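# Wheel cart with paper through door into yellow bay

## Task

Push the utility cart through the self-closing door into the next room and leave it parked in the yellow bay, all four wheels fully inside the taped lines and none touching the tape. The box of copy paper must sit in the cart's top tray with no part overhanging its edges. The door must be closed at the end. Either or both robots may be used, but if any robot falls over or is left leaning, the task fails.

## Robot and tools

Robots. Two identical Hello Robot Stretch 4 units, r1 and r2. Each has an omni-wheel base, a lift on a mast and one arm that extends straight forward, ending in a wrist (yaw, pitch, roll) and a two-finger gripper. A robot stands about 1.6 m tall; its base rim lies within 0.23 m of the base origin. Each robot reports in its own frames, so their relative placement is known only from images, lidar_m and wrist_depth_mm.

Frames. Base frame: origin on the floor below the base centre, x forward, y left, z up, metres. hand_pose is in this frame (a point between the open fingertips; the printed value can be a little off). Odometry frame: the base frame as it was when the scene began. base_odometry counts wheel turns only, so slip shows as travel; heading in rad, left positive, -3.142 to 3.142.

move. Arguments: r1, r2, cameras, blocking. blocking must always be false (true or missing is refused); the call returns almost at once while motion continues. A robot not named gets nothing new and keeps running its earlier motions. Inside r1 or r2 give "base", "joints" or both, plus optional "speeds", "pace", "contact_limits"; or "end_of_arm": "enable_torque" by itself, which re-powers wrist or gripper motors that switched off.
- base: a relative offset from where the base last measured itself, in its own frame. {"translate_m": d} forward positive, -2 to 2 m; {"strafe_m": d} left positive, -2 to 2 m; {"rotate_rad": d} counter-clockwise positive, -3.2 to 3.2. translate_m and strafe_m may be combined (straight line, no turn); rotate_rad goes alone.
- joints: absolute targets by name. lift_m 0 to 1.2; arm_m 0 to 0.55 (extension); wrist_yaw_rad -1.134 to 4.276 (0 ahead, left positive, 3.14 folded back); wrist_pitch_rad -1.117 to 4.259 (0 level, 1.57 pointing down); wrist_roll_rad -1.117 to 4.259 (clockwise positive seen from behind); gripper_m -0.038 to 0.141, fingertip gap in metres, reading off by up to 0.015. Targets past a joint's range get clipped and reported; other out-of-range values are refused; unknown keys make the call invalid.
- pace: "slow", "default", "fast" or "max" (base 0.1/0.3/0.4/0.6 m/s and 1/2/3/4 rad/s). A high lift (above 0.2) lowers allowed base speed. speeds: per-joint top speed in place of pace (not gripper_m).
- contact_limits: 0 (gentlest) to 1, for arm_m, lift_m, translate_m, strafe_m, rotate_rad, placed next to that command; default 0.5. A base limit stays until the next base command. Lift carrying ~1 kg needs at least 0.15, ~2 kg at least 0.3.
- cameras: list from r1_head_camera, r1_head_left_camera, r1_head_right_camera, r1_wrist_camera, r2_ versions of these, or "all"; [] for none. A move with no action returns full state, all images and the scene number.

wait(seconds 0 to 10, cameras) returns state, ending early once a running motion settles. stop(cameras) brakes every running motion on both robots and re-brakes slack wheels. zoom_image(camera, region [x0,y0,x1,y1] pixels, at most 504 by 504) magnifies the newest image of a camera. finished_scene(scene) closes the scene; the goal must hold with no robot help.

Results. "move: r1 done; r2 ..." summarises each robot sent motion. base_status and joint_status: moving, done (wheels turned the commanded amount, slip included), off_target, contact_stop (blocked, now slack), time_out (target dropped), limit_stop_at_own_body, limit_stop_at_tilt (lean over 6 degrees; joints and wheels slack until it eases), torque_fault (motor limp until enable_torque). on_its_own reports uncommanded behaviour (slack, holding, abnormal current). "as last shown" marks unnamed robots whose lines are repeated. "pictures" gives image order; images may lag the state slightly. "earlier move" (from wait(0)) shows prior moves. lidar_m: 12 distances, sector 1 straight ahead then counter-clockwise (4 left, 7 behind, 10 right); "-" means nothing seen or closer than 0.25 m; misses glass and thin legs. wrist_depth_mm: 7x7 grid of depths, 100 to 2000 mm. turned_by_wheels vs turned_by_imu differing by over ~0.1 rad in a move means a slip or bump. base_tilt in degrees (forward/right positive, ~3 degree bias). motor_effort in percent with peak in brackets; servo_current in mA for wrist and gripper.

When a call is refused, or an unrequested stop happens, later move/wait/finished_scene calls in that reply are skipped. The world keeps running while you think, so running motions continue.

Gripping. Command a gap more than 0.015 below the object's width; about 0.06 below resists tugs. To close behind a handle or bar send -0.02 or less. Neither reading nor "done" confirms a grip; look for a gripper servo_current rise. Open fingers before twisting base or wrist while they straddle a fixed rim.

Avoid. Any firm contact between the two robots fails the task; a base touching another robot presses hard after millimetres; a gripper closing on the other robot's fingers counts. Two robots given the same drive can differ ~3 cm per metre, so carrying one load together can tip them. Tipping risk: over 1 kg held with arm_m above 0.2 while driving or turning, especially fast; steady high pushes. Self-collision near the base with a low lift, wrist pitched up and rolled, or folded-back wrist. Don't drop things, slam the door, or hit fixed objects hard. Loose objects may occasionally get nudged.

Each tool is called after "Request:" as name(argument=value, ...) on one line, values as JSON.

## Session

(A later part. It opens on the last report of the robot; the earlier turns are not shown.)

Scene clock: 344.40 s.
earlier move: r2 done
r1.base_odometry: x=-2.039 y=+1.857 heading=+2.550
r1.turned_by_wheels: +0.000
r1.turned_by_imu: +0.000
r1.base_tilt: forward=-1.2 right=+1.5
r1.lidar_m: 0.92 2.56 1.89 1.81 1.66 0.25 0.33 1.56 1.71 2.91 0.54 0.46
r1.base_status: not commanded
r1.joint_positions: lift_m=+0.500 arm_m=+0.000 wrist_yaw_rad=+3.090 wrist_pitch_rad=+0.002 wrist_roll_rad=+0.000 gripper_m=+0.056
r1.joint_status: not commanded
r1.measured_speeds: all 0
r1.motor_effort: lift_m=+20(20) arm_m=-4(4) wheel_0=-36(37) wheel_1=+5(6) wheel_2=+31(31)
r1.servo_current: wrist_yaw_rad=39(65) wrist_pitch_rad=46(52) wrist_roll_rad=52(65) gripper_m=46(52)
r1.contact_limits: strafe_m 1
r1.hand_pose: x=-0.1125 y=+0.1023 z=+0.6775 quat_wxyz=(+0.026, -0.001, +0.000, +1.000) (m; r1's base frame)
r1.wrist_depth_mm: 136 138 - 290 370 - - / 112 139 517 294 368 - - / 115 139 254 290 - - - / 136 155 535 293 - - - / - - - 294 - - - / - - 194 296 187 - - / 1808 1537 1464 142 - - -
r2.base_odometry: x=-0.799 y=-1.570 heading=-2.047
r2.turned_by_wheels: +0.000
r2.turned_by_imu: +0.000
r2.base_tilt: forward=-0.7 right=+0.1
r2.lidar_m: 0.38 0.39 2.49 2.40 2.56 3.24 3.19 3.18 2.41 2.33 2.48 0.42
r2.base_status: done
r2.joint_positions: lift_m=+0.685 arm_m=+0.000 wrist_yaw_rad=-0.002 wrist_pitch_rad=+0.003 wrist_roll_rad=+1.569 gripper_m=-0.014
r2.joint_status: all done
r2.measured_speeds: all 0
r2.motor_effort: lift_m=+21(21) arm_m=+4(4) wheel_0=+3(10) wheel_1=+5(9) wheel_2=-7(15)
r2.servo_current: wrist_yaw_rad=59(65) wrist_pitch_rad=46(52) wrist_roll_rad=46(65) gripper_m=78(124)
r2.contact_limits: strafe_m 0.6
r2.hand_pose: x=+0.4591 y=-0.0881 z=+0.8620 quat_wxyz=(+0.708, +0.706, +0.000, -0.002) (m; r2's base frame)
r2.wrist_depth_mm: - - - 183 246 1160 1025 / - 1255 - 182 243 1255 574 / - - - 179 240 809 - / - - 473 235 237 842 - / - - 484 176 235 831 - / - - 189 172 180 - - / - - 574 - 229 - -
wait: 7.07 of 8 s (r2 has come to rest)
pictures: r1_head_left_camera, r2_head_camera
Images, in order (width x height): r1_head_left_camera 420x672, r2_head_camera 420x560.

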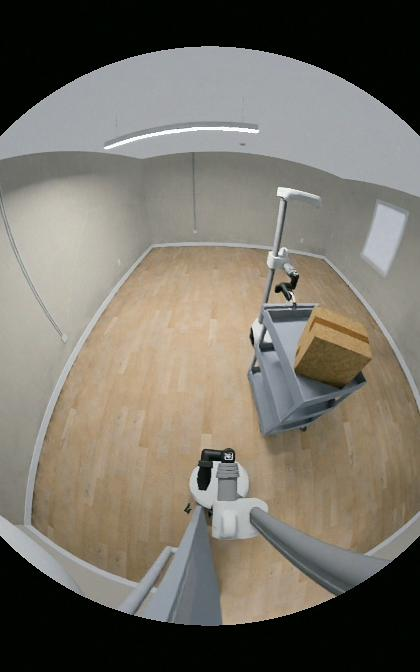

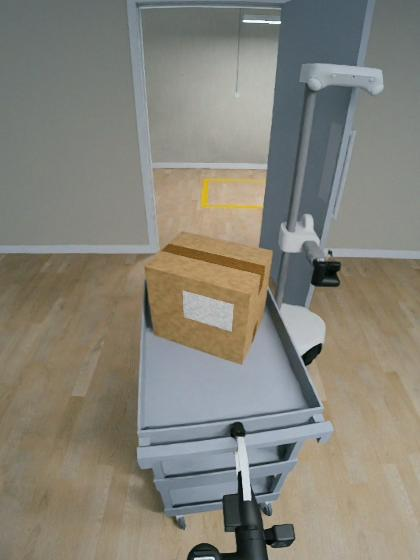

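Request:
move(r2={"base":{"translate_m":0.55,"strafe_m":0.08},"pace":"slow","contact_limits":{"strafe_m":0.6}}, blocking=false)

Request:
wait(seconds=7.5, cameras=["r2_head_camera","r1_head_left_camera","r1_head_right_camera"])

Scene clock: 351.43 s.
move: r2 moving
r1: as last shown
r1.lidar_m: 0.96 2.58 1.88 1.81 1.63 0.25 0.32 1.59 1.73 2.91 0.50 0.46
r1.motor_effort: lift_m=+20(20) arm_m=-4(4) wheel_0=-36(37) wheel_1=+5(5) wheel_2=+31(31)
r1.servo_current: wrist_yaw_rad=39(59) wrist_pitch_rad=46(46) wrist_roll_rad=46(59) gripper_m=46(46)
r1.contact_limits: strafe_m 1
r1.wrist_depth_mm: 136 139 - 291 368 - - / 112 138 521 294 368 - - / 115 139 254 290 - - - / 136 154 535 296 - - - / - - - 293 - - - / - - 193 293 187 - - / 1756 1537 1430 143 - - -
r2.base_odometry: x=-0.803 y=-1.582 heading=-2.047
r2.turned_by_wheels: +0.000
r2.turned_by_imu: +0.000
r2.base_tilt: forward=-0.7 right=+0.1
r2.lidar_m: 0.38 0.39 2.46 2.38 2.53 3.25 3.18 3.16 2.42 2.35 2.51 0.40
r2.base_status: translate_m moving; strafe_m moving
r2.joint_positions: lift_m=+0.685 arm_m=+0.000 wrist_yaw_rad=-0.002 wrist_pitch_rad=+0.003 wrist_roll_rad=+1.569 gripper_m=-0.014
r2.joint_status: not commanded
r2.measured_speeds: translate_m=+0.049 strafe_m=+0.007 rotate_rad=-0.001 lift_m=+0.000 arm_m=+0.000 wrist_yaw_rad=+0.000 wrist_pitch_rad=+0.000 wrist_roll_rad=+0.000
r2.motor_effort: lift_m=+21(21) arm_m=+4(4) wheel_0=+1(7) wheel_1=+6(8) wheel_2=-11(14)
r2.servo_current: wrist_yaw_rad=52(52) wrist_pitch_rad=39(46) wrist_roll_rad=59(59) gripper_m=85(85)
r2.contact_limits: strafe_m 0.6
r2.hand_pose: x=+0.4591 y=-0.0881 z=+0.8620 quat_wxyz=(+0.708, +0.706, +0.000, -0.002) (m; r2's base frame)
r2.wrist_depth_mm: - - - 183 246 1098 1008 / - 1255 1229 181 243 1255 569 / - - - 179 240 809 - / - - 469 236 236 831 - / - - 484 175 234 831 - / - - 188 172 180 - - / - - 569 - 229 - -
pictures: none

Scene clock: 357.77 s.
earlier move: r2 done
r1.base_odometry: x=-2.039 y=+1.857 heading=+2.550
r1.turned_by_wheels: +0.000
r1.turned_by_imu: +0.000
r1.base_tilt: forward=-1.2 right=+1.5
r1.lidar_m: 4.62 2.57 1.89 1.80 1.63 0.25 0.31 1.55 0.47 0.40 0.41 0.51
r1.base_status: not commanded
r1.joint_positions: lift_m=+0.500 arm_m=+0.000 wrist_yaw_rad=+3.090 wrist_pitch_rad=+0.002 wrist_roll_rad=+0.000 gripper_m=+0.056
r1.joint_status: not commanded
r1.measured_speeds: all 0
r1.motor_effort: lift_m=+20(20) arm_m=-4(4) wheel_0=-36(37) wheel_1=+5(5) wheel_2=+31(31)
r1.servo_current: wrist_yaw_rad=52(65) wrist_pitch_rad=46(52) wrist_roll_rad=39(72) gripper_m=39(52)
r1.contact_limits: strafe_m 1
r1.hand_pose: x=-0.1125 y=+0.1023 z=+0.6775 quat_wxyz=(+0.026, -0.001, +0.000, +1.000) (m; r1's base frame)
r1.wrist_depth_mm: 136 138 - 291 366 - - / 112 139 521 294 368 - - / 115 139 253 290 - - - / 136 155 530 293 - - - / - - - 293 - - - / - - 194 294 188 - - / 1756 1576 1430 143 - - -
r2.base_odometry: x=-0.979 y=-2.095 heading=-2.047
r2.turned_by_wheels: +0.000
r2.turned_by_imu: +0.002
r2.base_tilt: forward=-0.7 right=+0.1
r2.lidar_m: 0.35 0.37 2.33 2.29 2.40 3.50 3.77 3.30 2.52 2.44 0.96 0.45
r2.base_status: done
r2.joint_positions: lift_m=+0.685 arm_m=+0.000 wrist_yaw_rad=-0.001 wrist_pitch_rad=+0.003 wrist_roll_rad=+1.569 gripper_m=-0.014
r2.joint_status: not commanded
r2.measured_speeds: all 0
r2.motor_effort: lift_m=+21(21) arm_m=+4(5) wheel_0=+3(11) wheel_1=+5(9) wheel_2=-7(14)
r2.servo_current: wrist_yaw_rad=59(65) wrist_pitch_rad=46(46) wrist_roll_rad=46(65) gripper_m=78(85)
r2.contact_limits: strafe_m 0.6
r2.hand_pose: x=+0.4592 y=-0.0878 z=+0.8620 quat_wxyz=(+0.708, +0.706, +0.001, -0.002) (m; r2's base frame)
r2.wrist_depth_mm: - - - 193 258 281 1042 / - - - 189 251 1537 1098 / 1863 - - 185 247 831 - / 1863 - 517 180 240 842 - / - 492 473 177 236 831 - / - 500 188 172 180 - - / - 124 539 - 227 - -
wait: 6.33 of 7.5 s (r2 has come to rest)
pictures: r1_head_left_camera, r1_head_right_camera, r2_head_camera
Images, in order (width x height): r1_head_left_camera 420x672, r1_head_right_camera 420x672, r2_head_camera 420x560.

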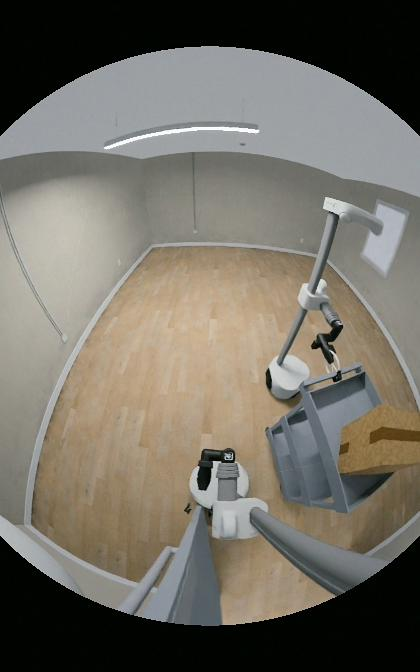

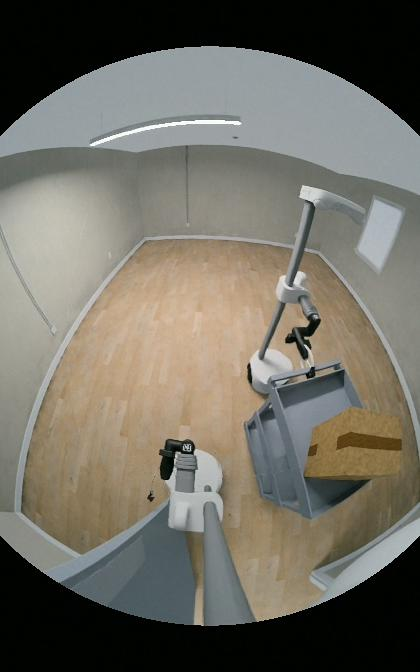

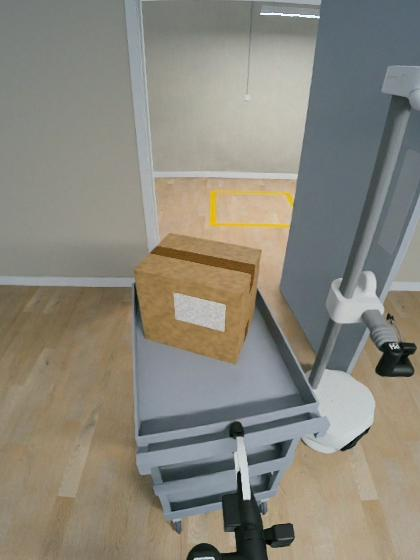

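Request:
move(r2={"base":{"rotate_rad":0.27},"pace":"slow","contact_limits":{"rotate_rad":0.6}}, blocking=false)

Request:
wait(seconds=2, cameras=["r2_head_camera","r1_head_right_camera"])

Scene clock: 372.23 s.
move: r2 moving
r1: as last shown
r1.lidar_m: 4.60 2.57 1.87 1.81 1.64 0.25 0.34 1.58 0.45 0.40 0.42 0.55
r1.motor_effort: lift_m=+20(20) arm_m=-4(4) wheel_0=-37(37) wheel_1=+5(5) wheel_2=+31(31)
r1.servo_current: wrist_yaw_rad=46(65) wrist_pitch_rad=46(46) wrist_roll_rad=59(59) gripper_m=39(46)
r1.contact_limits: strafe_m 1
r1.wrist_depth_mm: 136 138 - 289 370 - - / 112 138 521 296 370 - - / 115 139 255 291 - - - / 137 155 535 291 - - - / - - - 291 - - - / - - 194 293 187 - - / 1808 1537 1464 143 - - -
r2.base_odometry: x=-0.980 y=-2.095 heading=-1.922
r2.turned_by_wheels: +0.124
r2.turned_by_imu: +0.121
r2.base_tilt: forward=-0.7 right=+0.1
r2.lidar_m: 0.39 0.42 2.29 2.28 2.56 3.73 3.72 2.97 2.47 2.43 0.91 0.42
r2.base_status: rotate_rad moving
r2.joint_positions: lift_m=+0.685 arm_m=+0.000 wrist_yaw_rad=-0.008 wrist_pitch_rad=+0.003 wrist_roll_rad=+1.569 gripper_m=-0.014
r2.joint_status: not commanded
r2.measured_speeds: translate_m=+0.001 strafe_m=+0.000 rotate_rad=+0.494 lift_m=+0.000 arm_m=+0.000 wrist_yaw_rad=+0.000 wrist_pitch_rad=+0.000 wrist_roll_rad=+0.000
r2.motor_effort: lift_m=+21(21) arm_m=+4(4) wheel_0=-12(12) wheel_1=-7(10) wheel_2=-13(14)
r2.servo_current: wrist_yaw_rad=59(59) wrist_pitch_rad=46(52) wrist_roll_rad=39(52) gripper_m=78(85)
r2.contact_limits: rotate_rad 0.6
r2.hand_pose: x=+0.4586 y=-0.0896 z=+0.8620 quat_wxyz=(+0.708, +0.706, -0.002, -0.004) (m; r2's base frame)
r2.wrist_depth_mm: - - - 168 229 1576 1205 / 1808 - - 169 229 1576 - / - - 539 170 230 842 - / - 473 459 170 230 831 - / - 521 508 171 232 842 - / - - 189 173 180 - - / - - - - 236 1618 -
pictures: none

Scene clock: 373.07 s.
earlier move: r2 done
r1.base_odometry: x=-2.039 y=+1.857 heading=+2.550
r1.turned_by_wheels: +0.000
r1.turned_by_imu: +0.000
r1.base_tilt: forward=-1.2 right=+1.5
r1.lidar_m: 4.60 2.54 1.88 1.81 1.64 0.27 0.34 1.57 0.47 0.45 0.47 0.62
r1.base_status: not commanded
r1.joint_positions: lift_m=+0.500 arm_m=+0.000 wrist_yaw_rad=+3.090 wrist_pitch_rad=+0.002 wrist_roll_rad=+0.000 gripper_m=+0.056
r1.joint_status: not commanded
r1.measured_speeds: all 0
r1.motor_effort: lift_m=+20(20) arm_m=-4(4) wheel_0=-36(37) wheel_1=+5(5) wheel_2=+31(31)
r1.servo_current: wrist_yaw_rad=39(65) wrist_pitch_rad=39(52) wrist_roll_rad=46(59) gripper_m=46(52)
r1.contact_limits: strafe_m 1
r1.hand_pose: x=-0.1125 y=+0.1023 z=+0.6775 quat_wxyz=(+0.026, -0.001, +0.000, +1.000) (m; r1's base frame)
r1.wrist_depth_mm: 136 138 - 290 370 - - / 112 139 521 294 370 - - / 115 139 255 291 - - - / 137 154 535 293 - - - / - - - 294 - - - / - - 194 294 187 - - / 1756 1576 1464 143 - - -
r2.base_odometry: x=-0.979 y=-2.095 heading=-1.778
r2.turned_by_wheels: +0.144
r2.turned_by_imu: +0.141
r2.base_tilt: forward=-0.7 right=+0.0
r2.lidar_m: 0.41 0.47 2.26 2.30 2.75 3.70 3.75 2.78 2.45 2.45 0.90 0.40
r2.base_status: done
r2.joint_positions: lift_m=+0.685 arm_m=+0.000 wrist_yaw_rad=-0.002 wrist_pitch_rad=+0.003 wrist_roll_rad=+1.569 gripper_m=-0.014
r2.joint_status: not commanded
r2.measured_speeds: all 0
r2.motor_effort: lift_m=+21(21) arm_m=+4(4) wheel_0=-4(14) wheel_1=-5(10) wheel_2=-4(14)
r2.servo_current: wrist_yaw_rad=59(59) wrist_pitch_rad=39(52) wrist_roll_rad=46(52) gripper_m=78(85)
r2.contact_limits: rotate_rad 0.6
r2.hand_pose: x=+0.4591 y=-0.0879 z=+0.8620 quat_wxyz=(+0.708, +0.706, +0.001, -0.002) (m; r2's base frame)
r2.wrist_depth_mm: 1808 - - 135 190 - - / 1756 508 466 141 198 759 - / - 452 439 148 208 - - / - 512 512 155 217 - - / - - 615 163 228 - - / - - 189 170 180 1576 525 / - - - - - 1618 477
wait: 0.83 of 2 s (r2 has come to rest)
pictures: r1_head_right_camera, r2_head_camera
Images, in order (width x height): r1_head_right_camera 420x672, r2_head_camera 420x560.

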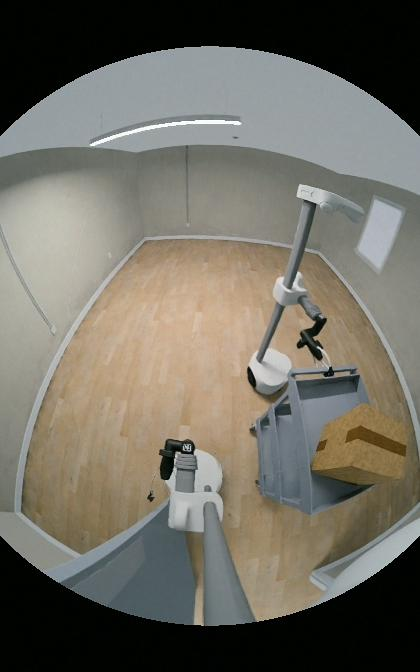

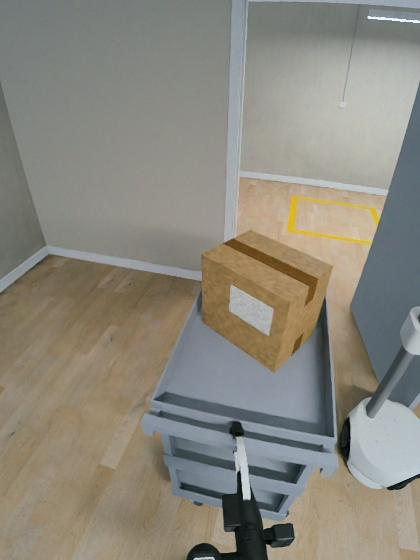

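Request:
move(r2={"base":{"strafe_m":0.17,"translate_m":-0.03},"pace":"slow","contact_limits":{"strafe_m":0.6}}, blocking=false)

Request:
wait(seconds=3, cameras=["r2_head_camera","r1_head_right_camera"])

Scene clock: 378.27 s.
move: r2 moving
r1: as last shown
r1.lidar_m: 4.61 2.58 1.89 1.80 1.62 0.25 0.33 1.58 0.47 0.44 0.47 0.64
r1.motor_effort: lift_m=+20(20) arm_m=-4(4) wheel_0=-36(37) wheel_1=+5(6) wheel_2=+31(31)
r1.servo_current: wrist_yaw_rad=65(72) wrist_pitch_rad=39(46) wrist_roll_rad=59(59) gripper_m=46(46)
r1.contact_limits: strafe_m 1
r1.wrist_depth_mm: 136 138 - 291 368 - - / 112 139 521 294 370 - - / 115 139 253 293 - - - / 136 155 535 293 - - - / - - - 293 - - - / - - 193 296 187 - - / 1756 1576 1464 143 - - -
r2.base_odometry: x=-0.966 y=-2.096 heading=-1.777
r2.turned_by_wheels: +0.000
r2.turned_by_imu: +0.001
r2.base_tilt: forward=-0.7 right=+0.1
r2.lidar_m: 0.42 0.48 2.28 2.31 2.73 3.68 3.73 2.78 2.46 2.48 0.90 0.41
r2.base_status: translate_m moving; strafe_m moving
r2.joint_positions: lift_m=+0.685 arm_m=+0.000 wrist_yaw_rad=-0.002 wrist_pitch_rad=+0.003 wrist_roll_rad=+1.569 gripper_m=-0.014
r2.joint_status: not commanded
r2.measured_speeds: translate_m=-0.008 strafe_m=+0.052 rotate_rad=+0.002 lift_m=+0.000 arm_m=+0.000 wrist_yaw_rad=+0.000 wrist_pitch_rad=+0.000 wrist_roll_rad=+0.000
r2.motor_effort: lift_m=+21(21) arm_m=+4(4) wheel_0=-15(15) wheel_1=+6(7) wheel_2=+7(8)
r2.servo_current: wrist_yaw_rad=46(46) wrist_pitch_rad=46(46) wrist_roll_rad=52(59) gripper_m=78(85)
r2.contact_limits: strafe_m 0.6
r2.hand_pose: x=+0.4591 y=-0.0879 z=+0.8620 quat_wxyz=(+0.708, +0.706, +0.001, -0.002) (m; r2's base frame)
r2.wrist_depth_mm: 1708 - 559 134 189 - - / 1708 500 459 140 197 759 - / - 449 439 147 208 - - / - 517 521 154 217 - - / - - 634 163 229 - - / - - 189 170 181 1661 512 / - - - - - 1618 469
pictures: none

Scene clock: 380.70 s.
earlier move: r2 done
r1.base_odometry: x=-2.039 y=+1.857 heading=+2.550
r1.turned_by_wheels: +0.000
r1.turned_by_imu: +0.000
r1.base_tilt: forward=-1.2 right=+1.5
r1.lidar_m: 4.60 2.58 1.90 1.81 1.61 0.25 0.35 1.56 1.70 0.46 0.51 0.87
r1.base_status: not commanded
r1.joint_positions: lift_m=+0.500 arm_m=+0.000 wrist_yaw_rad=+3.090 wrist_pitch_rad=+0.002 wrist_roll_rad=+0.000 gripper_m=+0.056
r1.joint_status: not commanded
r1.measured_speeds: all 0
r1.motor_effort: lift_m=+20(20) arm_m=-4(4) wheel_0=-36(37) wheel_1=+5(6) wheel_2=+31(31)
r1.servo_current: wrist_yaw_rad=59(72) wrist_pitch_rad=39(52) wrist_roll_rad=33(72) gripper_m=39(46)
r1.contact_limits: strafe_m 1
r1.hand_pose: x=-0.1125 y=+0.1023 z=+0.6775 quat_wxyz=(+0.026, -0.001, +0.000, +1.000) (m; r1's base frame)
r1.wrist_depth_mm: 136 138 - 291 370 - - / 112 139 517 293 368 - - / 115 139 254 290 - - - / 137 155 535 293 - - - / - - - 290 - - - / - - 193 294 187 - - / 1708 1537 1464 143 - - -
r2.base_odometry: x=-0.807 y=-2.101 heading=-1.777
r2.turned_by_wheels: +0.000
r2.turned_by_imu: +0.000
r2.base_tilt: forward=-0.6 right=+0.1
r2.lidar_m: 0.44 2.42 2.15 2.17 2.59 3.63 3.64 2.92 2.61 2.61 1.04 0.35
r2.base_status: done
r2.joint_positions: lift_m=+0.685 arm_m=+0.000 wrist_yaw_rad=-0.002 wrist_pitch_rad=+0.003 wrist_roll_rad=+1.569 gripper_m=-0.014
r2.joint_status: not commanded
r2.measured_speeds: all 0
r2.motor_effort: lift_m=+21(21) arm_m=+4(4) wheel_0=-4(15) wheel_1=+4(9) wheel_2=+6(10)
r2.servo_current: wrist_yaw_rad=52(59) wrist_pitch_rad=46(46) wrist_roll_rad=39(59) gripper_m=85(85)
r2.contact_limits: strafe_m 0.6
r2.hand_pose: x=+0.4591 y=-0.0879 z=+0.8620 quat_wxyz=(+0.708, +0.706, +0.001, -0.002) (m; r2's base frame)
r2.wrist_depth_mm: 1756 399 399 104 158 - - / - 399 399 113 171 - - / - 508 488 119 186 - - / - - 634 132 204 - - / - - - 146 220 1708 - / - - 188 166 179 1576 488 / - - - - - 1576 1160
wait: 2.43 of 3 s (r2 has come to rest)
pictures: r1_head_right_camera, r2_head_camera
Images, in order (width x height): r1_head_right_camera 420x672, r2_head_camera 420x560.

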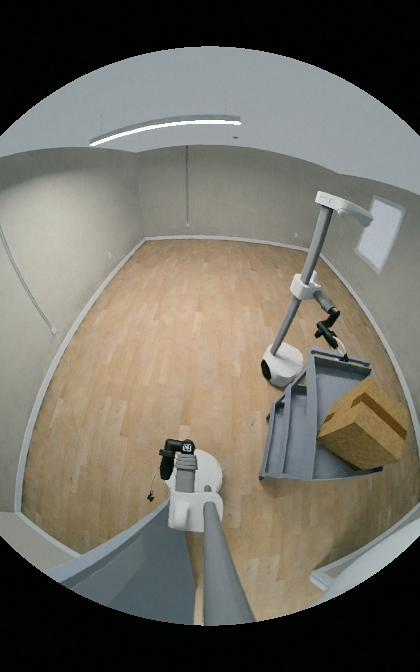

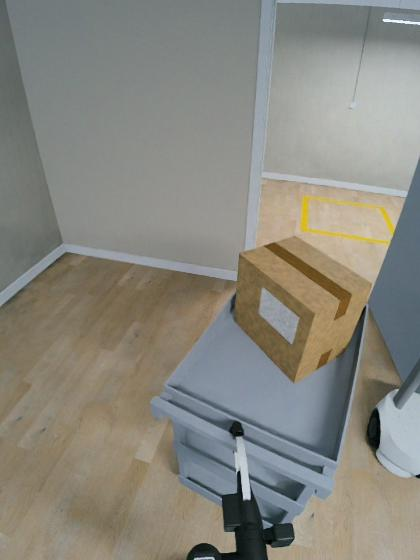

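Request:
move(r2={"base":{"translate_m":0.29,"strafe_m":-0.12},"pace":"slow","contact_limits":{"strafe_m":0.6}}, blocking=false)

Request:
wait(seconds=4.5, cameras=["r2_head_camera","r1_head_right_camera"])

Scene clock: 386.07 s.
move: r2 moving
r1: as last shown
r1.lidar_m: 4.61 2.57 1.91 1.82 1.63 0.25 0.33 1.57 1.72 0.44 0.50 0.88
r1.motor_effort: lift_m=+20(20) arm_m=-4(4) wheel_0=-37(37) wheel_1=+5(5) wheel_2=+31(31)
r1.servo_current: wrist_yaw_rad=39(52) wrist_pitch_rad=39(52) wrist_roll_rad=46(65) gripper_m=39(52)
r1.contact_limits: strafe_m 1
r1.wrist_depth_mm: 136 138 - 291 370 - - / 112 139 521 294 370 - - / 115 140 254 290 - - - / 136 154 535 291 - - - / - - - 291 - - - / - - 193 293 188 - - / 1756 1576 1464 143 - - -
r2.base_odometry: x=-0.814 y=-2.111 heading=-1.777
r2.turned_by_wheels: +0.000
r2.turned_by_imu: +0.001
r2.base_tilt: forward=-0.7 right=+0.1
r2.lidar_m: 0.44 2.39 2.12 2.15 2.61 3.64 3.65 2.94 2.61 2.63 1.05 0.35
r2.base_status: translate_m moving; strafe_m moving
r2.joint_positions: lift_m=+0.685 arm_m=+0.000 wrist_yaw_rad=-0.002 wrist_pitch_rad=+0.003 wrist_roll_rad=+1.569 gripper_m=-0.014
r2.joint_status: not commanded
r2.measured_speeds: translate_m=+0.049 strafe_m=-0.021 rotate_rad=-0.003 lift_m=+0.000 arm_m=+0.000 wrist_yaw_rad=+0.000 wrist_pitch_rad=+0.000 wrist_roll_rad=+0.000
r2.motor_effort: lift_m=+21(21) arm_m=+4(4) wheel_0=+8(13) wheel_1=+7(8) wheel_2=-11(12)
r2.servo_current: wrist_yaw_rad=39(59) wrist_pitch_rad=46(46) wrist_roll_rad=33(52) gripper_m=78(85)
r2.contact_limits: strafe_m 0.6
r2.hand_pose: x=+0.4591 y=-0.0879 z=+0.8620 quat_wxyz=(+0.708, +0.706, +0.001, -0.002) (m; r2's base frame)
r2.wrist_depth_mm: - 394 394 102 156 - - / - 394 397 109 169 - - / - 512 492 116 184 - - / - - 634 132 201 - - / - - - 143 217 1708 - / - - 187 163 180 1576 480 / - - - - - 1618 1182
pictures: none

Scene clock: 389.90 s.
earlier move: r2 done
r1.base_odometry: x=-2.039 y=+1.857 heading=+2.550
r1.turned_by_wheels: +0.000
r1.turned_by_imu: +0.000
r1.base_tilt: forward=-1.2 right=+1.5
r1.lidar_m: 4.61 2.55 1.89 1.80 1.64 0.25 0.34 1.58 0.54 0.52 0.60 0.84
r1.base_status: not commanded
r1.joint_positions: lift_m=+0.500 arm_m=+0.000 wrist_yaw_rad=+3.090 wrist_pitch_rad=+0.002 wrist_roll_rad=+0.000 gripper_m=+0.056
r1.joint_status: not commanded
r1.measured_speeds: all 0
r1.motor_effort: lift_m=+20(20) arm_m=-4(4) wheel_0=-37(37) wheel_1=+5(6) wheel_2=+31(31)
r1.servo_current: wrist_yaw_rad=33(72) wrist_pitch_rad=46(52) wrist_roll_rad=52(72) gripper_m=46(52)
r1.contact_limits: strafe_m 1
r1.hand_pose: x=-0.1125 y=+0.1023 z=+0.6775 quat_wxyz=(+0.026, -0.001, +0.000, +1.000) (m; r1's base frame)
r1.wrist_depth_mm: 136 138 - 291 370 - - / 112 139 517 296 368 - - / 115 139 254 291 - - - / 136 155 535 294 - - - / - - - 293 - - - / - - 194 291 187 - - / 1808 1537 1464 143 - - -
r2.base_odometry: x=-0.984 y=-2.360 heading=-1.777
r2.turned_by_wheels: +0.000
r2.turned_by_imu: +0.002
r2.base_tilt: forward=-0.7 right=+0.0
r2.lidar_m: 0.44 0.53 2.16 2.17 2.63 3.93 3.96 2.88 2.57 0.90 0.80 0.37
r2.base_status: done
r2.joint_positions: lift_m=+0.685 arm_m=+0.000 wrist_yaw_rad=+0.002 wrist_pitch_rad=+0.003 wrist_roll_rad=+1.569 gripper_m=-0.014
r2.joint_status: not commanded
r2.measured_speeds: all 0
r2.motor_effort: lift_m=+21(21) arm_m=+4(4) wheel_0=+6(15) wheel_1=+5(9) wheel_2=-5(12)
r2.servo_current: wrist_yaw_rad=46(65) wrist_pitch_rad=46(52) wrist_roll_rad=52(59) gripper_m=72(85)
r2.contact_limits: strafe_m 0.6
r2.hand_pose: x=+0.4594 y=-0.0868 z=+0.8620 quat_wxyz=(+0.708, +0.706, +0.002, +0.000) (m; r2's base frame)
r2.wrist_depth_mm: - 473 455 115 172 - - / - 407 404 123 181 - - / 1661 459 462 131 194 - - / - - 569 140 208 - - / - - - 152 224 1808 - / - - 184 167 180 1576 496 / - - - - - 1576 1182
wait: 3.83 of 4.5 s (r2 has come to rest)
pictures: r1_head_right_camera, r2_head_camera
Images, in order (width x height): r1_head_right_camera 420x672, r2_head_camera 420x560.

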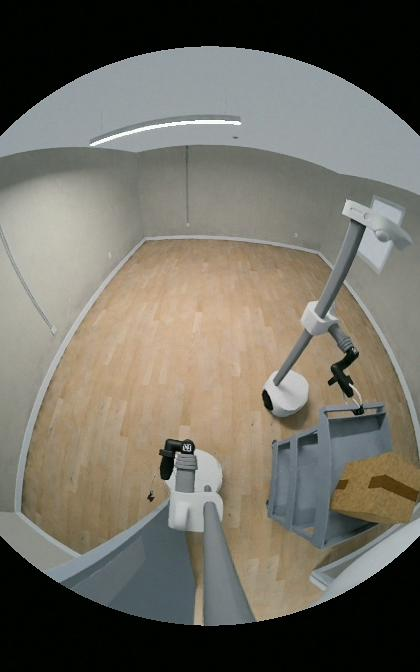

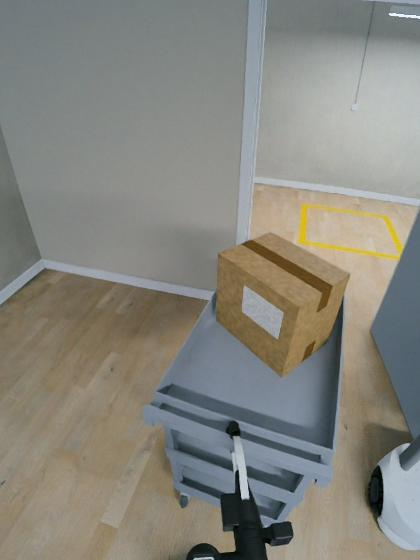

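Request:
move(r2={"base":{"translate_m":0.44,"strafe_m":-0.13},"pace":"slow","contact_limits":{"strafe_m":0.6}}, blocking=false)

Request:
wait(seconds=6, cameras=["r2_head_camera","r2_head_left_camera","r1_head_right_camera"])

Scene clock: 399.17 s.
move: r2 moving
r1: as last shown
r1.lidar_m: 4.61 2.57 1.89 1.82 1.65 0.25 0.36 1.59 0.53 0.54 0.59 0.81
r1.servo_current: wrist_yaw_rad=33(52) wrist_pitch_rad=46(46) wrist_roll_rad=33(52) gripper_m=46(46)
r1.contact_limits: strafe_m 1
r1.wrist_depth_mm: 136 138 - 291 370 - - / 112 138 525 294 368 - - / 115 139 254 290 - - - / 136 154 530 291 - - - / - - - 293 - - - / - - 194 293 187 - - / 1808 1576 1464 143 - - -
r2.base_odometry: x=-0.990 y=-2.371 heading=-1.776
r2.turned_by_wheels: +0.000
r2.turned_by_imu: +0.001
r2.base_tilt: forward=-0.7 right=+0.1
r2.lidar_m: 0.42 0.53 2.16 2.17 2.63 3.94 3.98 2.88 2.59 0.88 0.80 0.39
r2.base_status: translate_m moving; strafe_m moving
r2.joint_positions: lift_m=+0.685 arm_m=+0.000 wrist_yaw_rad=+0.002 wrist_pitch_rad=+0.003 wrist_roll_rad=+1.569 gripper_m=-0.014
r2.joint_status: not commanded
r2.measured_speeds: translate_m=+0.048 strafe_m=-0.015 rotate_rad=-0.001 lift_m=+0.000 arm_m=+0.000 wrist_yaw_rad=+0.000 wrist_pitch_rad=+0.000 wrist_roll_rad=+0.000
r2.motor_effort: lift_m=+21(21) arm_m=+4(4) wheel_0=+10(14) wheel_1=+8(8) wheel_2=-9(10)
r2.servo_current: wrist_yaw_rad=39(59) wrist_pitch_rad=46(46) wrist_roll_rad=46(52) gripper_m=78(85)
r2.contact_limits: strafe_m 0.6
r2.hand_pose: x=+0.4594 y=-0.0868 z=+0.8620 quat_wxyz=(+0.708, +0.706, +0.002, +0.000) (m; r2's base frame)
r2.wrist_depth_mm: - 469 455 116 172 - - / - 410 410 123 181 - - / 1661 455 459 132 194 - - / - - 569 141 208 - - / - - - 152 224 - - / - - 183 167 179 1576 496 / - - - - - 1576 1182
pictures: none

Scene clock: 404.50 s.
earlier move: r2 done
r1.base_odometry: x=-2.039 y=+1.857 heading=+2.550
r1.turned_by_wheels: +0.000
r1.turned_by_imu: +0.000
r1.base_tilt: forward=-1.2 right=+1.5
r1.lidar_m: 4.60 2.58 1.88 1.82 1.62 0.25 0.34 0.86 0.62 0.62 0.60 4.15
r1.base_status: not commanded
r1.joint_positions: lift_m=+0.500 arm_m=+0.000 wrist_yaw_rad=+3.090 wrist_pitch_rad=+0.002 wrist_roll_rad=+0.000 gripper_m=+0.056
r1.joint_status: not commanded
r1.measured_speeds: all 0
r1.motor_effort: lift_m=+20(20) arm_m=-4(4) wheel_0=-36(37) wheel_1=+5(6) wheel_2=+31(31)
r1.servo_current: wrist_yaw_rad=52(65) wrist_pitch_rad=46(52) wrist_roll_rad=46(78) gripper_m=46(52)
r1.contact_limits: strafe_m 1
r1.hand_pose: x=-0.1125 y=+0.1023 z=+0.6775 quat_wxyz=(+0.026, -0.001, +0.000, +1.000) (m; r1's base frame)
r1.wrist_depth_mm: 136 138 - 291 370 - - / 112 138 525 293 370 - - / 115 139 254 290 - - - / 136 154 539 291 - - - / - - - 293 - - - / - - 193 293 187 - - / 1808 1576 1499 143 - - -
r2.base_odometry: x=-1.201 y=-2.763 heading=-1.776
r2.turned_by_wheels: +0.000
r2.turned_by_imu: +0.001
r2.base_tilt: forward=-0.6 right=+0.1
r2.lidar_m: 0.43 0.43 2.14 2.14 2.64 4.39 - 2.87 0.72 0.60 1.04 0.40
r2.base_status: done
r2.joint_positions: lift_m=+0.685 arm_m=+0.000 wrist_yaw_rad=+0.001 wrist_pitch_rad=+0.003 wrist_roll_rad=+1.569 gripper_m=-0.014
r2.joint_status: not commanded
r2.measured_speeds: all 0
r2.motor_effort: lift_m=+21(21) arm_m=+4(4) wheel_0=+4(14) wheel_1=+5(8) wheel_2=-7(12)
r2.servo_current: wrist_yaw_rad=39(65) wrist_pitch_rad=46(52) wrist_roll_rad=46(65) gripper_m=78(85)
r2.contact_limits: strafe_m 0.6
r2.hand_pose: x=+0.4594 y=-0.0871 z=+0.8620 quat_wxyz=(+0.708, +0.706, +0.002, -0.001) (m; r2's base frame)
r2.wrist_depth_mm: - - - 139 193 - - / - - 492 144 201 750 - / - 445 436 150 210 - - / - 504 504 157 218 820 - / - - 597 164 229 - - / - - 183 170 181 - - / - 124 - - - 1397 469
wait: 5.33 of 6 s (r2 has come to rest)
pictures: r1_head_right_camera, r2_head_camera, r2_head_left_camera
Images, in order (width x height): r1_head_right_camera 420x672, r2_head_camera 420x560, r2_head_left_camera 420x672.

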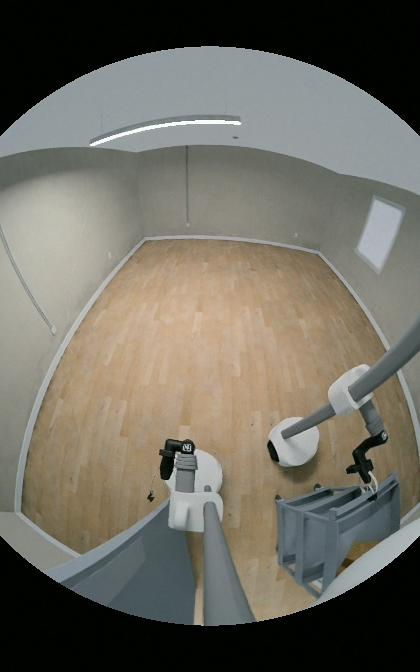

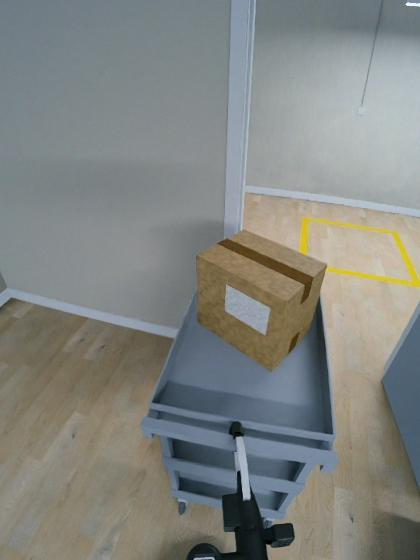

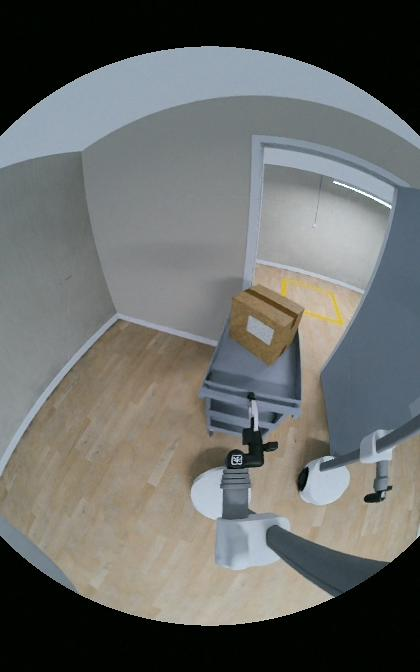

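Request:
move(r2={"base":{"translate_m":-0.02,"strafe_m":0.09},"pace":"slow","contact_limits":{"strafe_m":0.5}}, blocking=false)

Request:
wait(seconds=2.5)

Request:
move(r2={"base":{"translate_m":0.29,"strafe_m":-0.1},"pace":"slow","contact_limits":{"strafe_m":0.5}}, blocking=false)

Request:
wait(seconds=4.5, cameras=["r2_head_camera","r2_head_left_camera","r1_head_right_camera"])

Scene clock: 415.67 s.
move: r2 moving
r1: as last shown
r1.lidar_m: 4.60 2.56 1.89 1.82 1.67 0.25 0.33 0.89 0.63 0.61 0.60 4.15
r1.motor_effort: lift_m=+20(20) arm_m=-4(4) wheel_0=-36(37) wheel_1=+5(5) wheel_2=+31(31)
r1.servo_current: wrist_yaw_rad=52(52) wrist_pitch_rad=46(46) wrist_roll_rad=65(65) gripper_m=39(46)
r1.contact_limits: strafe_m 1
r1.wrist_depth_mm: 136 138 - 290 368 - - / 112 139 525 294 368 - - / 115 139 254 290 - - - / 136 155 535 294 - - - / - - - 293 - - - / - - 194 291 187 - - / 1808 1537 1397 143 - - -
r2.base_odometry: x=-1.188 y=-2.764 heading=-1.776
r2.turned_by_wheels: +0.000
r2.turned_by_imu: +0.001
r2.base_tilt: forward=-0.7 right=+0.1
r2.lidar_m: 0.40 0.45 2.13 2.14 2.61 4.36 - 2.92 0.77 0.61 1.05 0.42
r2.base_status: translate_m moving; strafe_m moving
r2.joint_positions: lift_m=+0.685 arm_m=+0.000 wrist_yaw_rad=-0.001 wrist_pitch_rad=+0.003 wrist_roll_rad=+1.569 gripper_m=-0.014
r2.joint_status: not commanded
r2.measured_speeds: translate_m=-0.011 strafe_m=+0.049 rotate_rad=+0.005 lift_m=+0.000 arm_m=+0.000 wrist_yaw_rad=+0.000 wrist_pitch_rad=+0.000 wrist_roll_rad=+0.000
r2.motor_effort: lift_m=+21(21) arm_m=+4(4) wheel_0=-11(13) wheel_1=+7(8) wheel_2=+5(8)
r2.servo_current: wrist_yaw_rad=59(59) wrist_pitch_rad=39(46) wrist_roll_rad=46(65) gripper_m=78(85)
r2.contact_limits: strafe_m 0.5
r2.hand_pose: x=+0.4592 y=-0.0877 z=+0.8620 quat_wxyz=(+0.708, +0.706, +0.001, -0.002) (m; r2's base frame)
r2.wrist_depth_mm: - - - 138 193 - - / - - 484 144 202 750 - / - 452 439 150 209 - - / - 508 508 156 217 820 - / - - 609 164 228 - - / - - 183 172 181 - - / - 123 - - - 1430 466
pictures: none

Scene clock: 417.33 s.
earlier move: r2 done
r1.base_odometry: x=-2.039 y=+1.857 heading=+2.550
r1.turned_by_wheels: +0.000
r1.turned_by_imu: +0.000
r1.base_tilt: forward=-1.2 right=+1.5
r1.lidar_m: 4.62 2.55 1.87 1.79 1.65 0.25 0.35 0.91 0.69 0.66 0.69 4.14
r1.base_status: not commanded
r1.joint_positions: lift_m=+0.500 arm_m=+0.000 wrist_yaw_rad=+3.090 wrist_pitch_rad=+0.002 wrist_roll_rad=+0.000 gripper_m=+0.056
r1.joint_status: not commanded
r1.measured_speeds: all 0
r1.motor_effort: lift_m=+20(20) arm_m=-4(4) wheel_0=-37(37) wheel_1=+5(5) wheel_2=+31(31)
r1.servo_current: wrist_yaw_rad=33(65) wrist_pitch_rad=39(52) wrist_roll_rad=39(65) gripper_m=39(52)
r1.contact_limits: strafe_m 1
r1.hand_pose: x=-0.1125 y=+0.1023 z=+0.6775 quat_wxyz=(+0.026, -0.001, +0.000, +1.000) (m; r1's base frame)
r1.wrist_depth_mm: 136 138 - 291 368 - - / 112 139 521 293 368 - - / 115 139 255 290 - - - / 136 155 535 293 - - - / - - - 291 - - - / - - 195 294 187 - - / 1756 1537 1499 143 - - -
r2.base_odometry: x=-1.109 y=-2.762 heading=-1.776
r2.turned_by_wheels: +0.000
r2.turned_by_imu: +0.000
r2.base_tilt: forward=-0.6 right=+0.1
r2.lidar_m: 0.43 1.80 2.06 2.08 2.52 4.34 - 3.00 2.68 0.70 1.11 0.39
r2.base_status: done
r2.joint_positions: lift_m=+0.685 arm_m=+0.000 wrist_yaw_rad=-0.002 wrist_pitch_rad=+0.003 wrist_roll_rad=+1.569 gripper_m=-0.014
r2.joint_status: not commanded
r2.measured_speeds: all 0
r2.motor_effort: lift_m=+21(21) arm_m=+4(4) wheel_0=-8(14) wheel_1=+4(8) wheel_2=+7(8)
r2.servo_current: wrist_yaw_rad=39(65) wrist_pitch_rad=39(46) wrist_roll_rad=46(65) gripper_m=72(85)
r2.contact_limits: strafe_m 0.5
r2.hand_pose: x=+0.4591 y=-0.0880 z=+0.8620 quat_wxyz=(+0.708, +0.706, +0.001, -0.002) (m; r2's base frame)
r2.wrist_depth_mm: - - 480 124 179 - - / - 424 413 128 187 - - / - 466 452 137 199 - - / - - 549 146 214 - - / - - - 156 227 - - / - - 183 170 179 1366 508 / - 123 - - - 1397 1160
wait: 1.67 of 2.5 s (r2 has come to rest)
pictures: none

Scene clock: 417.83 s.
move: r2 moving
r1: as last shown
r1.lidar_m: 4.60 2.58 1.87 1.81 1.65 0.25 0.34 0.90 0.69 0.67 0.69 4.14
r1.servo_current: wrist_yaw_rad=65(65) wrist_pitch_rad=46(52) wrist_roll_rad=59(59) gripper_m=39(46)
r1.contact_limits: strafe_m 1
r1.wrist_depth_mm: 136 138 - 291 368 - - / 112 138 521 297 368 - - / 115 139 254 290 - - - / 137 155 530 294 - - - / - - - 291 - - - / - - 194 293 187 - - / 1756 1576 1499 143 - - -
r2.base_odometry: x=-1.115 y=-2.773 heading=-1.776
r2.turned_by_wheels: +0.000
r2.turned_by_imu: +0.000
r2.base_tilt: forward=-0.7 right=+0.1
r2.lidar_m: 0.42 0.51 2.03 2.05 2.50 4.37 - 3.00 2.68 0.68 1.12 0.37
r2.base_status: translate_m moving; strafe_m moving
r2.joint_positions: lift_m=+0.685 arm_m=+0.000 wrist_yaw_rad=-0.002 wrist_pitch_rad=+0.003 wrist_roll_rad=+1.569 gripper_m=-0.014
r2.joint_status: not commanded
r2.measured_speeds: translate_m=+0.049 strafe_m=-0.017 rotate_rad=+0.000 lift_m=+0.000 arm_m=+0.000 wrist_yaw_rad=+0.000 wrist_pitch_rad=+0.000 wrist_roll_rad=+0.000
r2.motor_effort: lift_m=+21(21) arm_m=+4(4) wheel_0=+12(12) wheel_1=+4(7) wheel_2=-12(12)
r2.servo_current: wrist_yaw_rad=46(52) wrist_pitch_rad=46(52) wrist_roll_rad=33(65) gripper_m=72(85)
r2.contact_limits: strafe_m 0.5
r2.hand_pose: x=+0.4591 y=-0.0880 z=+0.8620 quat_wxyz=(+0.708, +0.706, +0.001, -0.002) (m; r2's base frame)
r2.wrist_depth_mm: - - 473 121 177 - - / - 424 410 125 185 - - / - 469 455 135 197 - - / - - 549 144 213 - - / - - - 154 224 - - / - - 183 169 180 1397 504 / - - - - - - 1182
pictures: none

Scene clock: 421.63 s.
earlier move: r2 done
r1.base_odometry: x=-2.039 y=+1.857 heading=+2.550
r1.turned_by_wheels: +0.000
r1.turned_by_imu: +0.000
r1.base_tilt: forward=-1.2 right=+1.5
r1.lidar_m: 4.59 2.55 1.91 1.82 1.65 0.25 0.36 0.95 0.82 0.65 3.05 4.17
r1.base_status: not commanded
r1.joint_positions: lift_m=+0.500 arm_m=+0.000 wrist_yaw_rad=+3.090 wrist_pitch_rad=+0.002 wrist_roll_rad=+0.000 gripper_m=+0.056
r1.joint_status: not commanded
r1.measured_speeds: all 0
r1.motor_effort: lift_m=+20(20) arm_m=-4(4) wheel_0=-36(37) wheel_1=+5(6) wheel_2=+31(31)
r1.servo_current: wrist_yaw_rad=39(72) wrist_pitch_rad=52(52) wrist_roll_rad=52(72) gripper_m=39(52)
r1.contact_limits: strafe_m 1
r1.hand_pose: x=-0.1125 y=+0.1023 z=+0.6775 quat_wxyz=(+0.026, -0.001, +0.000, +1.000) (m; r1's base frame)
r1.wrist_depth_mm: 136 138 - 291 368 - - / 112 139 517 294 373 - - / 115 139 254 290 - - - / 136 155 535 293 - - - / - - - 293 - - - / - - 194 293 188 - - / 1756 1537 1464 143 - - -
r2.base_odometry: x=-1.266 y=-3.026 heading=-1.775
r2.turned_by_wheels: +0.000
r2.turned_by_imu: +0.002
r2.base_tilt: forward=-0.7 right=+0.1
r2.lidar_m: 0.40 0.48 2.07 2.09 2.54 4.64 - 3.05 0.65 0.65 1.06 0.40
r2.base_status: done
r2.joint_positions: lift_m=+0.685 arm_m=+0.000 wrist_yaw_rad=+0.002 wrist_pitch_rad=+0.003 wrist_roll_rad=+1.569 gripper_m=-0.014
r2.joint_status: not commanded
r2.measured_speeds: all 0
r2.motor_effort: lift_m=+21(21) arm_m=+4(4) wheel_0=+8(13) wheel_1=+5(8) wheel_2=-4(12)
r2.servo_current: wrist_yaw_rad=39(59) wrist_pitch_rad=39(52) wrist_roll_rad=52(65) gripper_m=78(85)
r2.contact_limits: strafe_m 0.5
r2.hand_pose: x=+0.4594 y=-0.0870 z=+0.8620 quat_wxyz=(+0.708, +0.706, +0.002, -0.001) (m; r2's base frame)
r2.wrist_depth_mm: - - - 134 189 - - / - 504 462 140 197 768 - / - 449 442 146 208 - - / - 512 508 153 216 - - / - - 597 162 227 - - / - - 185 170 180 - 521 / - 123 - - - - 455
wait: 3.80 of 4.5 s (r2 has come to rest)
pictures: r1_head_right_camera, r2_head_camera, r2_head_left_camera
Images, in order (width x height): r1_head_right_camera 420x672, r2_head_camera 420x560, r2_head_left_camera 420x672.

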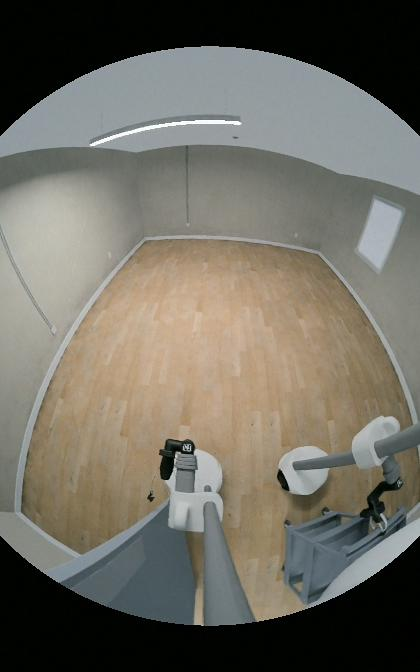

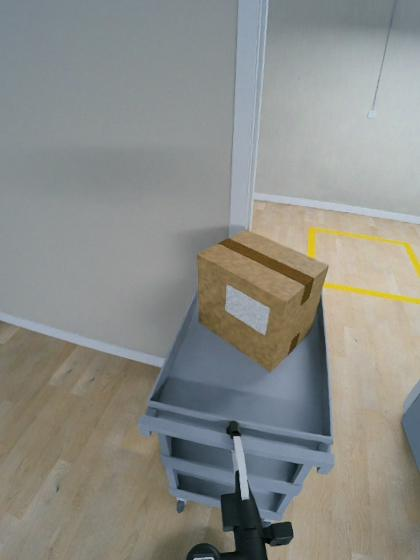

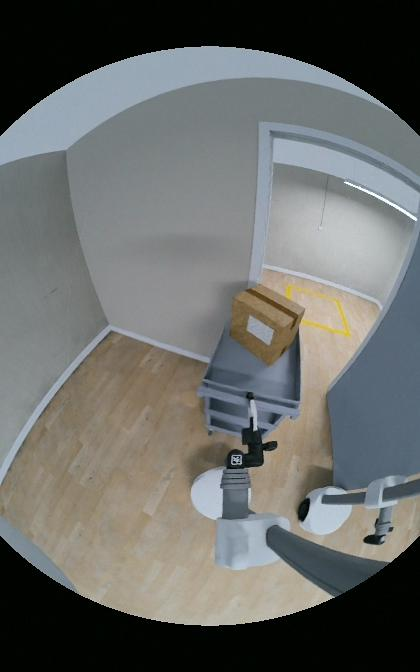

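Request:
move(r2={"base":{"translate_m":-0.05,"strafe_m":0.12},"pace":"slow","contact_limits":{"strafe_m":0.5}}, blocking=false)

Request:
wait(seconds=2.5)

Request:
move(r2={"base":{"translate_m":0.34,"strafe_m":-0.16},"pace":"slow","contact_limits":{"strafe_m":0.5}}, blocking=false)

Request:
wait(seconds=5.5, cameras=["r2_head_camera","r2_head_left_camera"])

Scene clock: 434.03 s.
move: r2 moving
r1: as last shown
r1.lidar_m: 4.60 2.57 1.89 1.82 1.64 0.25 0.35 0.97 0.79 0.62 3.03 4.15
r1.motor_effort: lift_m=+20(20) arm_m=-4(4) wheel_0=-36(37) wheel_1=+5(5) wheel_2=+31(31)
r1.servo_current: wrist_yaw_rad=46(65) wrist_pitch_rad=39(46) wrist_roll_rad=46(59) gripper_m=39(46)
r1.contact_limits: strafe_m 1
r1.wrist_depth_mm: 136 138 - 290 370 - - / 112 138 521 294 368 - - / 115 139 254 291 - - - / 136 154 535 293 - - - / - - - 293 - - - / - - 194 293 187 - - / 1756 1537 1430 143 - - -
r2.base_odometry: x=-1.254 y=-3.024 heading=-1.775
r2.turned_by_wheels: +0.000
r2.turned_by_imu: +0.001
r2.base_tilt: forward=-0.6 right=+0.1
r2.lidar_m: 0.42 0.49 2.02 2.05 2.50 4.64 - 2.98 0.63 0.68 1.10 0.38
r2.base_status: translate_m moving; strafe_m moving
r2.joint_positions: lift_m=+0.685 arm_m=+0.000 wrist_yaw_rad=+0.001 wrist_pitch_rad=+0.003 wrist_roll_rad=+1.569 gripper_m=-0.014
r2.joint_status: not commanded
r2.measured_speeds: translate_m=-0.019 strafe_m=+0.045 rotate_rad=-0.003 lift_m=+0.000 arm_m=+0.000 wrist_yaw_rad=-0.002 wrist_pitch_rad=+0.000 wrist_roll_rad=+0.000
r2.motor_effort: lift_m=+21(21) arm_m=+4(4) wheel_0=-11(11) wheel_1=+6(8) wheel_2=+8(9)
r2.servo_current: wrist_yaw_rad=46(59) wrist_pitch_rad=39(46) wrist_roll_rad=46(52) gripper_m=72(85)
r2.contact_limits: strafe_m 0.5
r2.hand_pose: x=+0.4594 y=-0.0870 z=+0.8620 quat_wxyz=(+0.708, +0.706, +0.002, -0.001) (m; r2's base frame)
r2.wrist_depth_mm: - - - 136 190 723 - / - 508 469 142 199 750 - / - 445 436 148 208 - - / - 504 512 155 217 - - / - - 609 163 229 - - / - - 183 170 180 - 525 / - 123 - - - - 462
pictures: none

Scene clock: 436.10 s.
earlier move: r2 done
r1.base_odometry: x=-2.039 y=+1.857 heading=+2.550
r1.turned_by_wheels: +0.000
r1.turned_by_imu: +0.000
r1.base_tilt: forward=-1.2 right=+1.5
r1.lidar_m: 4.63 2.58 1.88 1.81 1.66 0.25 0.31 1.02 0.83 0.72 0.82 4.17
r1.base_status: not commanded
r1.joint_positions: lift_m=+0.500 arm_m=+0.000 wrist_yaw_rad=+3.090 wrist_pitch_rad=+0.002 wrist_roll_rad=+0.000 gripper_m=+0.056
r1.joint_status: not commanded
r1.measured_speeds: all 0
r1.motor_effort: lift_m=+20(20) arm_m=-4(4) wheel_0=-37(37) wheel_1=+5(6) wheel_2=+31(31)
r1.servo_current: wrist_yaw_rad=59(72) wrist_pitch_rad=39(46) wrist_roll_rad=59(65) gripper_m=39(46)
r1.contact_limits: strafe_m 1
r1.hand_pose: x=-0.1125 y=+0.1023 z=+0.6775 quat_wxyz=(+0.026, -0.001, +0.000, +1.000) (m; r1's base frame)
r1.wrist_depth_mm: 136 138 - 290 368 - - / 112 139 521 296 370 - - / 115 139 254 290 - - - / 136 155 539 293 - - - / - - - 293 - - - / - - 193 294 187 - - / 1708 1537 1464 143 - - -
r2.base_odometry: x=-1.138 y=-3.001 heading=-1.775
r2.turned_by_wheels: +0.000
r2.turned_by_imu: +0.000
r2.base_tilt: forward=-0.6 right=+0.1
r2.lidar_m: 0.42 1.53 1.97 1.96 2.41 4.53 - 3.11 0.75 0.74 1.21 0.38
r2.base_status: done
r2.joint_positions: lift_m=+0.685 arm_m=+0.000 wrist_yaw_rad=-0.002 wrist_pitch_rad=+0.003 wrist_roll_rad=+1.569 gripper_m=-0.014
r2.joint_status: not commanded
r2.measured_speeds: all 0
r2.motor_effort: lift_m=+21(21) arm_m=+3(4) wheel_0=-6(14) wheel_1=+3(8) wheel_2=+8(9)
r2.servo_current: wrist_yaw_rad=46(59) wrist_pitch_rad=46(46) wrist_roll_rad=52(59) gripper_m=78(85)
r2.contact_limits: strafe_m 0.5
r2.hand_pose: x=+0.4591 y=-0.0880 z=+0.8620 quat_wxyz=(+0.708, +0.706, +0.000, -0.002) (m; r2's base frame)
r2.wrist_depth_mm: - 455 442 114 169 - - / - 404 404 122 181 - - / - 462 469 131 193 - - / - - 574 141 209 - - / - - - 153 225 - - / - - 183 168 180 - 484 / - 123 - - - - 1160
wait: 2.07 of 2.5 s (r2 has come to rest)
pictures: none

Scene clock: 436.60 s.
move: r2 moving
r1: as last shown
r1.lidar_m: 4.59 2.55 1.89 1.81 1.64 0.25 0.35 1.01 0.85 0.73 0.86 4.14
r1.motor_effort: lift_m=+20(20) arm_m=-4(4) wheel_0=-36(37) wheel_1=+5(5) wheel_2=+31(31)
r1.servo_current: wrist_yaw_rad=46(59) wrist_pitch_rad=39(46) wrist_roll_rad=39(59) gripper_m=46(46)
r1.contact_limits: strafe_m 1
r1.wrist_depth_mm: 136 138 - 291 370 - - / 112 139 521 294 370 - - / 115 139 254 291 - - - / 136 155 539 293 - - - / - - - 293 - - - / - - 193 294 187 - - / 1808 1537 1464 143 - - -
r2.base_odometry: x=-1.146 y=-3.012 heading=-1.775
r2.turned_by_wheels: +0.000
r2.turned_by_imu: +0.001
r2.base_tilt: forward=-0.7 right=+0.1
r2.lidar_m: 0.41 1.50 1.97 1.97 2.38 4.53 - 3.11 0.74 0.75 1.20 0.37
r2.base_status: translate_m moving; strafe_m moving
r2.joint_positions: lift_m=+0.685 arm_m=+0.000 wrist_yaw_rad=-0.002 wrist_pitch_rad=+0.003 wrist_roll_rad=+1.569 gripper_m=-0.014
r2.joint_status: not commanded
r2.measured_speeds: translate_m=+0.050 strafe_m=-0.023 rotate_rad=+0.001 lift_m=+0.000 arm_m=+0.000 wrist_yaw_rad=+0.000 wrist_pitch_rad=+0.000 wrist_roll_rad=+0.000
r2.motor_effort: lift_m=+21(21) arm_m=+4(4) wheel_0=+9(12) wheel_1=+5(7) wheel_2=-12(12)
r2.servo_current: wrist_yaw_rad=52(52) wrist_pitch_rad=46(46) wrist_roll_rad=39(52) gripper_m=85(85)
r2.contact_limits: strafe_m 0.5
r2.hand_pose: x=+0.4591 y=-0.0880 z=+0.8620 quat_wxyz=(+0.708, +0.706, +0.000, -0.002) (m; r2's base frame)
r2.wrist_depth_mm: - 449 436 112 167 - - / - 402 404 120 178 - - / - 466 466 128 191 - - / - - 580 138 206 - - / - - - 150 224 - - / - - 183 167 181 - 488 / - - - - - - 1182
pictures: none

Scene clock: 441.17 s.
earlier move: r2 done
r1.base_odometry: x=-2.039 y=+1.857 heading=+2.550
r1.turned_by_wheels: +0.000
r1.turned_by_imu: +0.000
r1.base_tilt: forward=-1.2 right=+1.5
r1.lidar_m: 4.62 2.54 1.89 1.82 1.65 0.25 0.35 1.18 0.85 0.81 3.04 4.14
r1.base_status: not commanded
r1.joint_positions: lift_m=+0.500 arm_m=+0.000 wrist_yaw_rad=+3.090 wrist_pitch_rad=+0.002 wrist_roll_rad=+0.000 gripper_m=+0.056
r1.joint_status: not commanded
r1.measured_speeds: all 0
r1.motor_effort: lift_m=+20(20) arm_m=-4(4) wheel_0=-36(37) wheel_1=+5(6) wheel_2=+31(31)
r1.servo_current: wrist_yaw_rad=46(72) wrist_pitch_rad=39(52) wrist_roll_rad=46(72) gripper_m=46(46)
r1.contact_limits: strafe_m 1
r1.hand_pose: x=-0.1125 y=+0.1023 z=+0.6775 quat_wxyz=(+0.026, -0.001, +0.000, +1.000) (m; r1's base frame)
r1.wrist_depth_mm: 136 138 - 290 368 - - / 112 139 517 293 368 - - / 115 139 255 290 - - - / 136 154 535 294 - - - / - - - 294 - - - / - - 193 293 187 - - / 1756 1576 1464 143 - - -
r2.base_odometry: x=-1.363 y=-3.302 heading=-1.774
r2.turned_by_wheels: +0.000
r2.turned_by_imu: +0.371
r2.base_tilt: forward=-0.7 right=+0.0
r2.lidar_m: 0.46 1.83 1.90 2.12 3.41 4.80 3.52 0.84 0.83 1.16 0.25 0.31
r2.base_status: done
r2.joint_positions: lift_m=+0.685 arm_m=+0.000 wrist_yaw_rad=+0.006 wrist_pitch_rad=+0.004 wrist_roll_rad=+1.569 gripper_m=-0.015
r2.joint_status: not commanded
r2.measured_speeds: all 0
r2.motor_effort: lift_m=+21(21) arm_m=+8(10) wheel_0=+16(27) wheel_1=+4(15) wheel_2=-8(22)
r2.servo_current: wrist_yaw_rad=46(65) wrist_pitch_rad=39(52) wrist_roll_rad=39(59) gripper_m=59(85)
r2.contact_limits: strafe_m 0.5
r2.hand_pose: x=+0.4595 y=-0.0858 z=+0.8617 quat_wxyz=(+0.708, +0.706, +0.004, +0.001) (m; r2's base frame)
r2.wrist_depth_mm: - - - - - - - / - - - - - - - / - - - - - - - / - - - - - - 1042 / - - - - - 301 1078 / - - - - 170 309 1182 / - 136 - - - - 1205
wait: 4.57 of 5.5 s (r2 has come to rest)
pictures: r2_head_camera, r2_head_left_camera
Images, in order (width x height): r2_head_camera 420x560, r2_head_left_camera 420x672.

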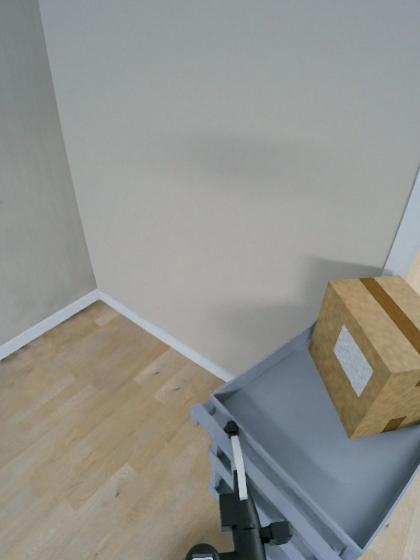

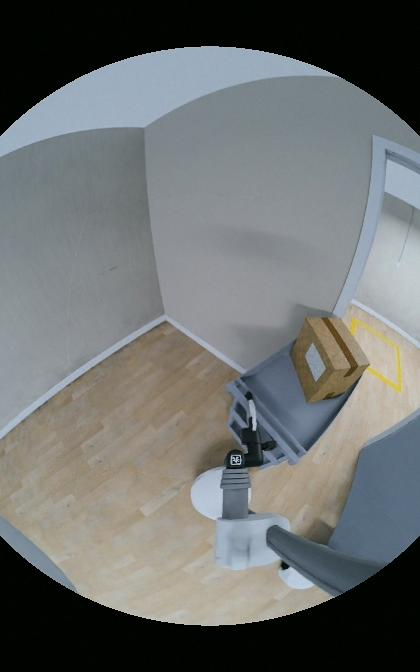

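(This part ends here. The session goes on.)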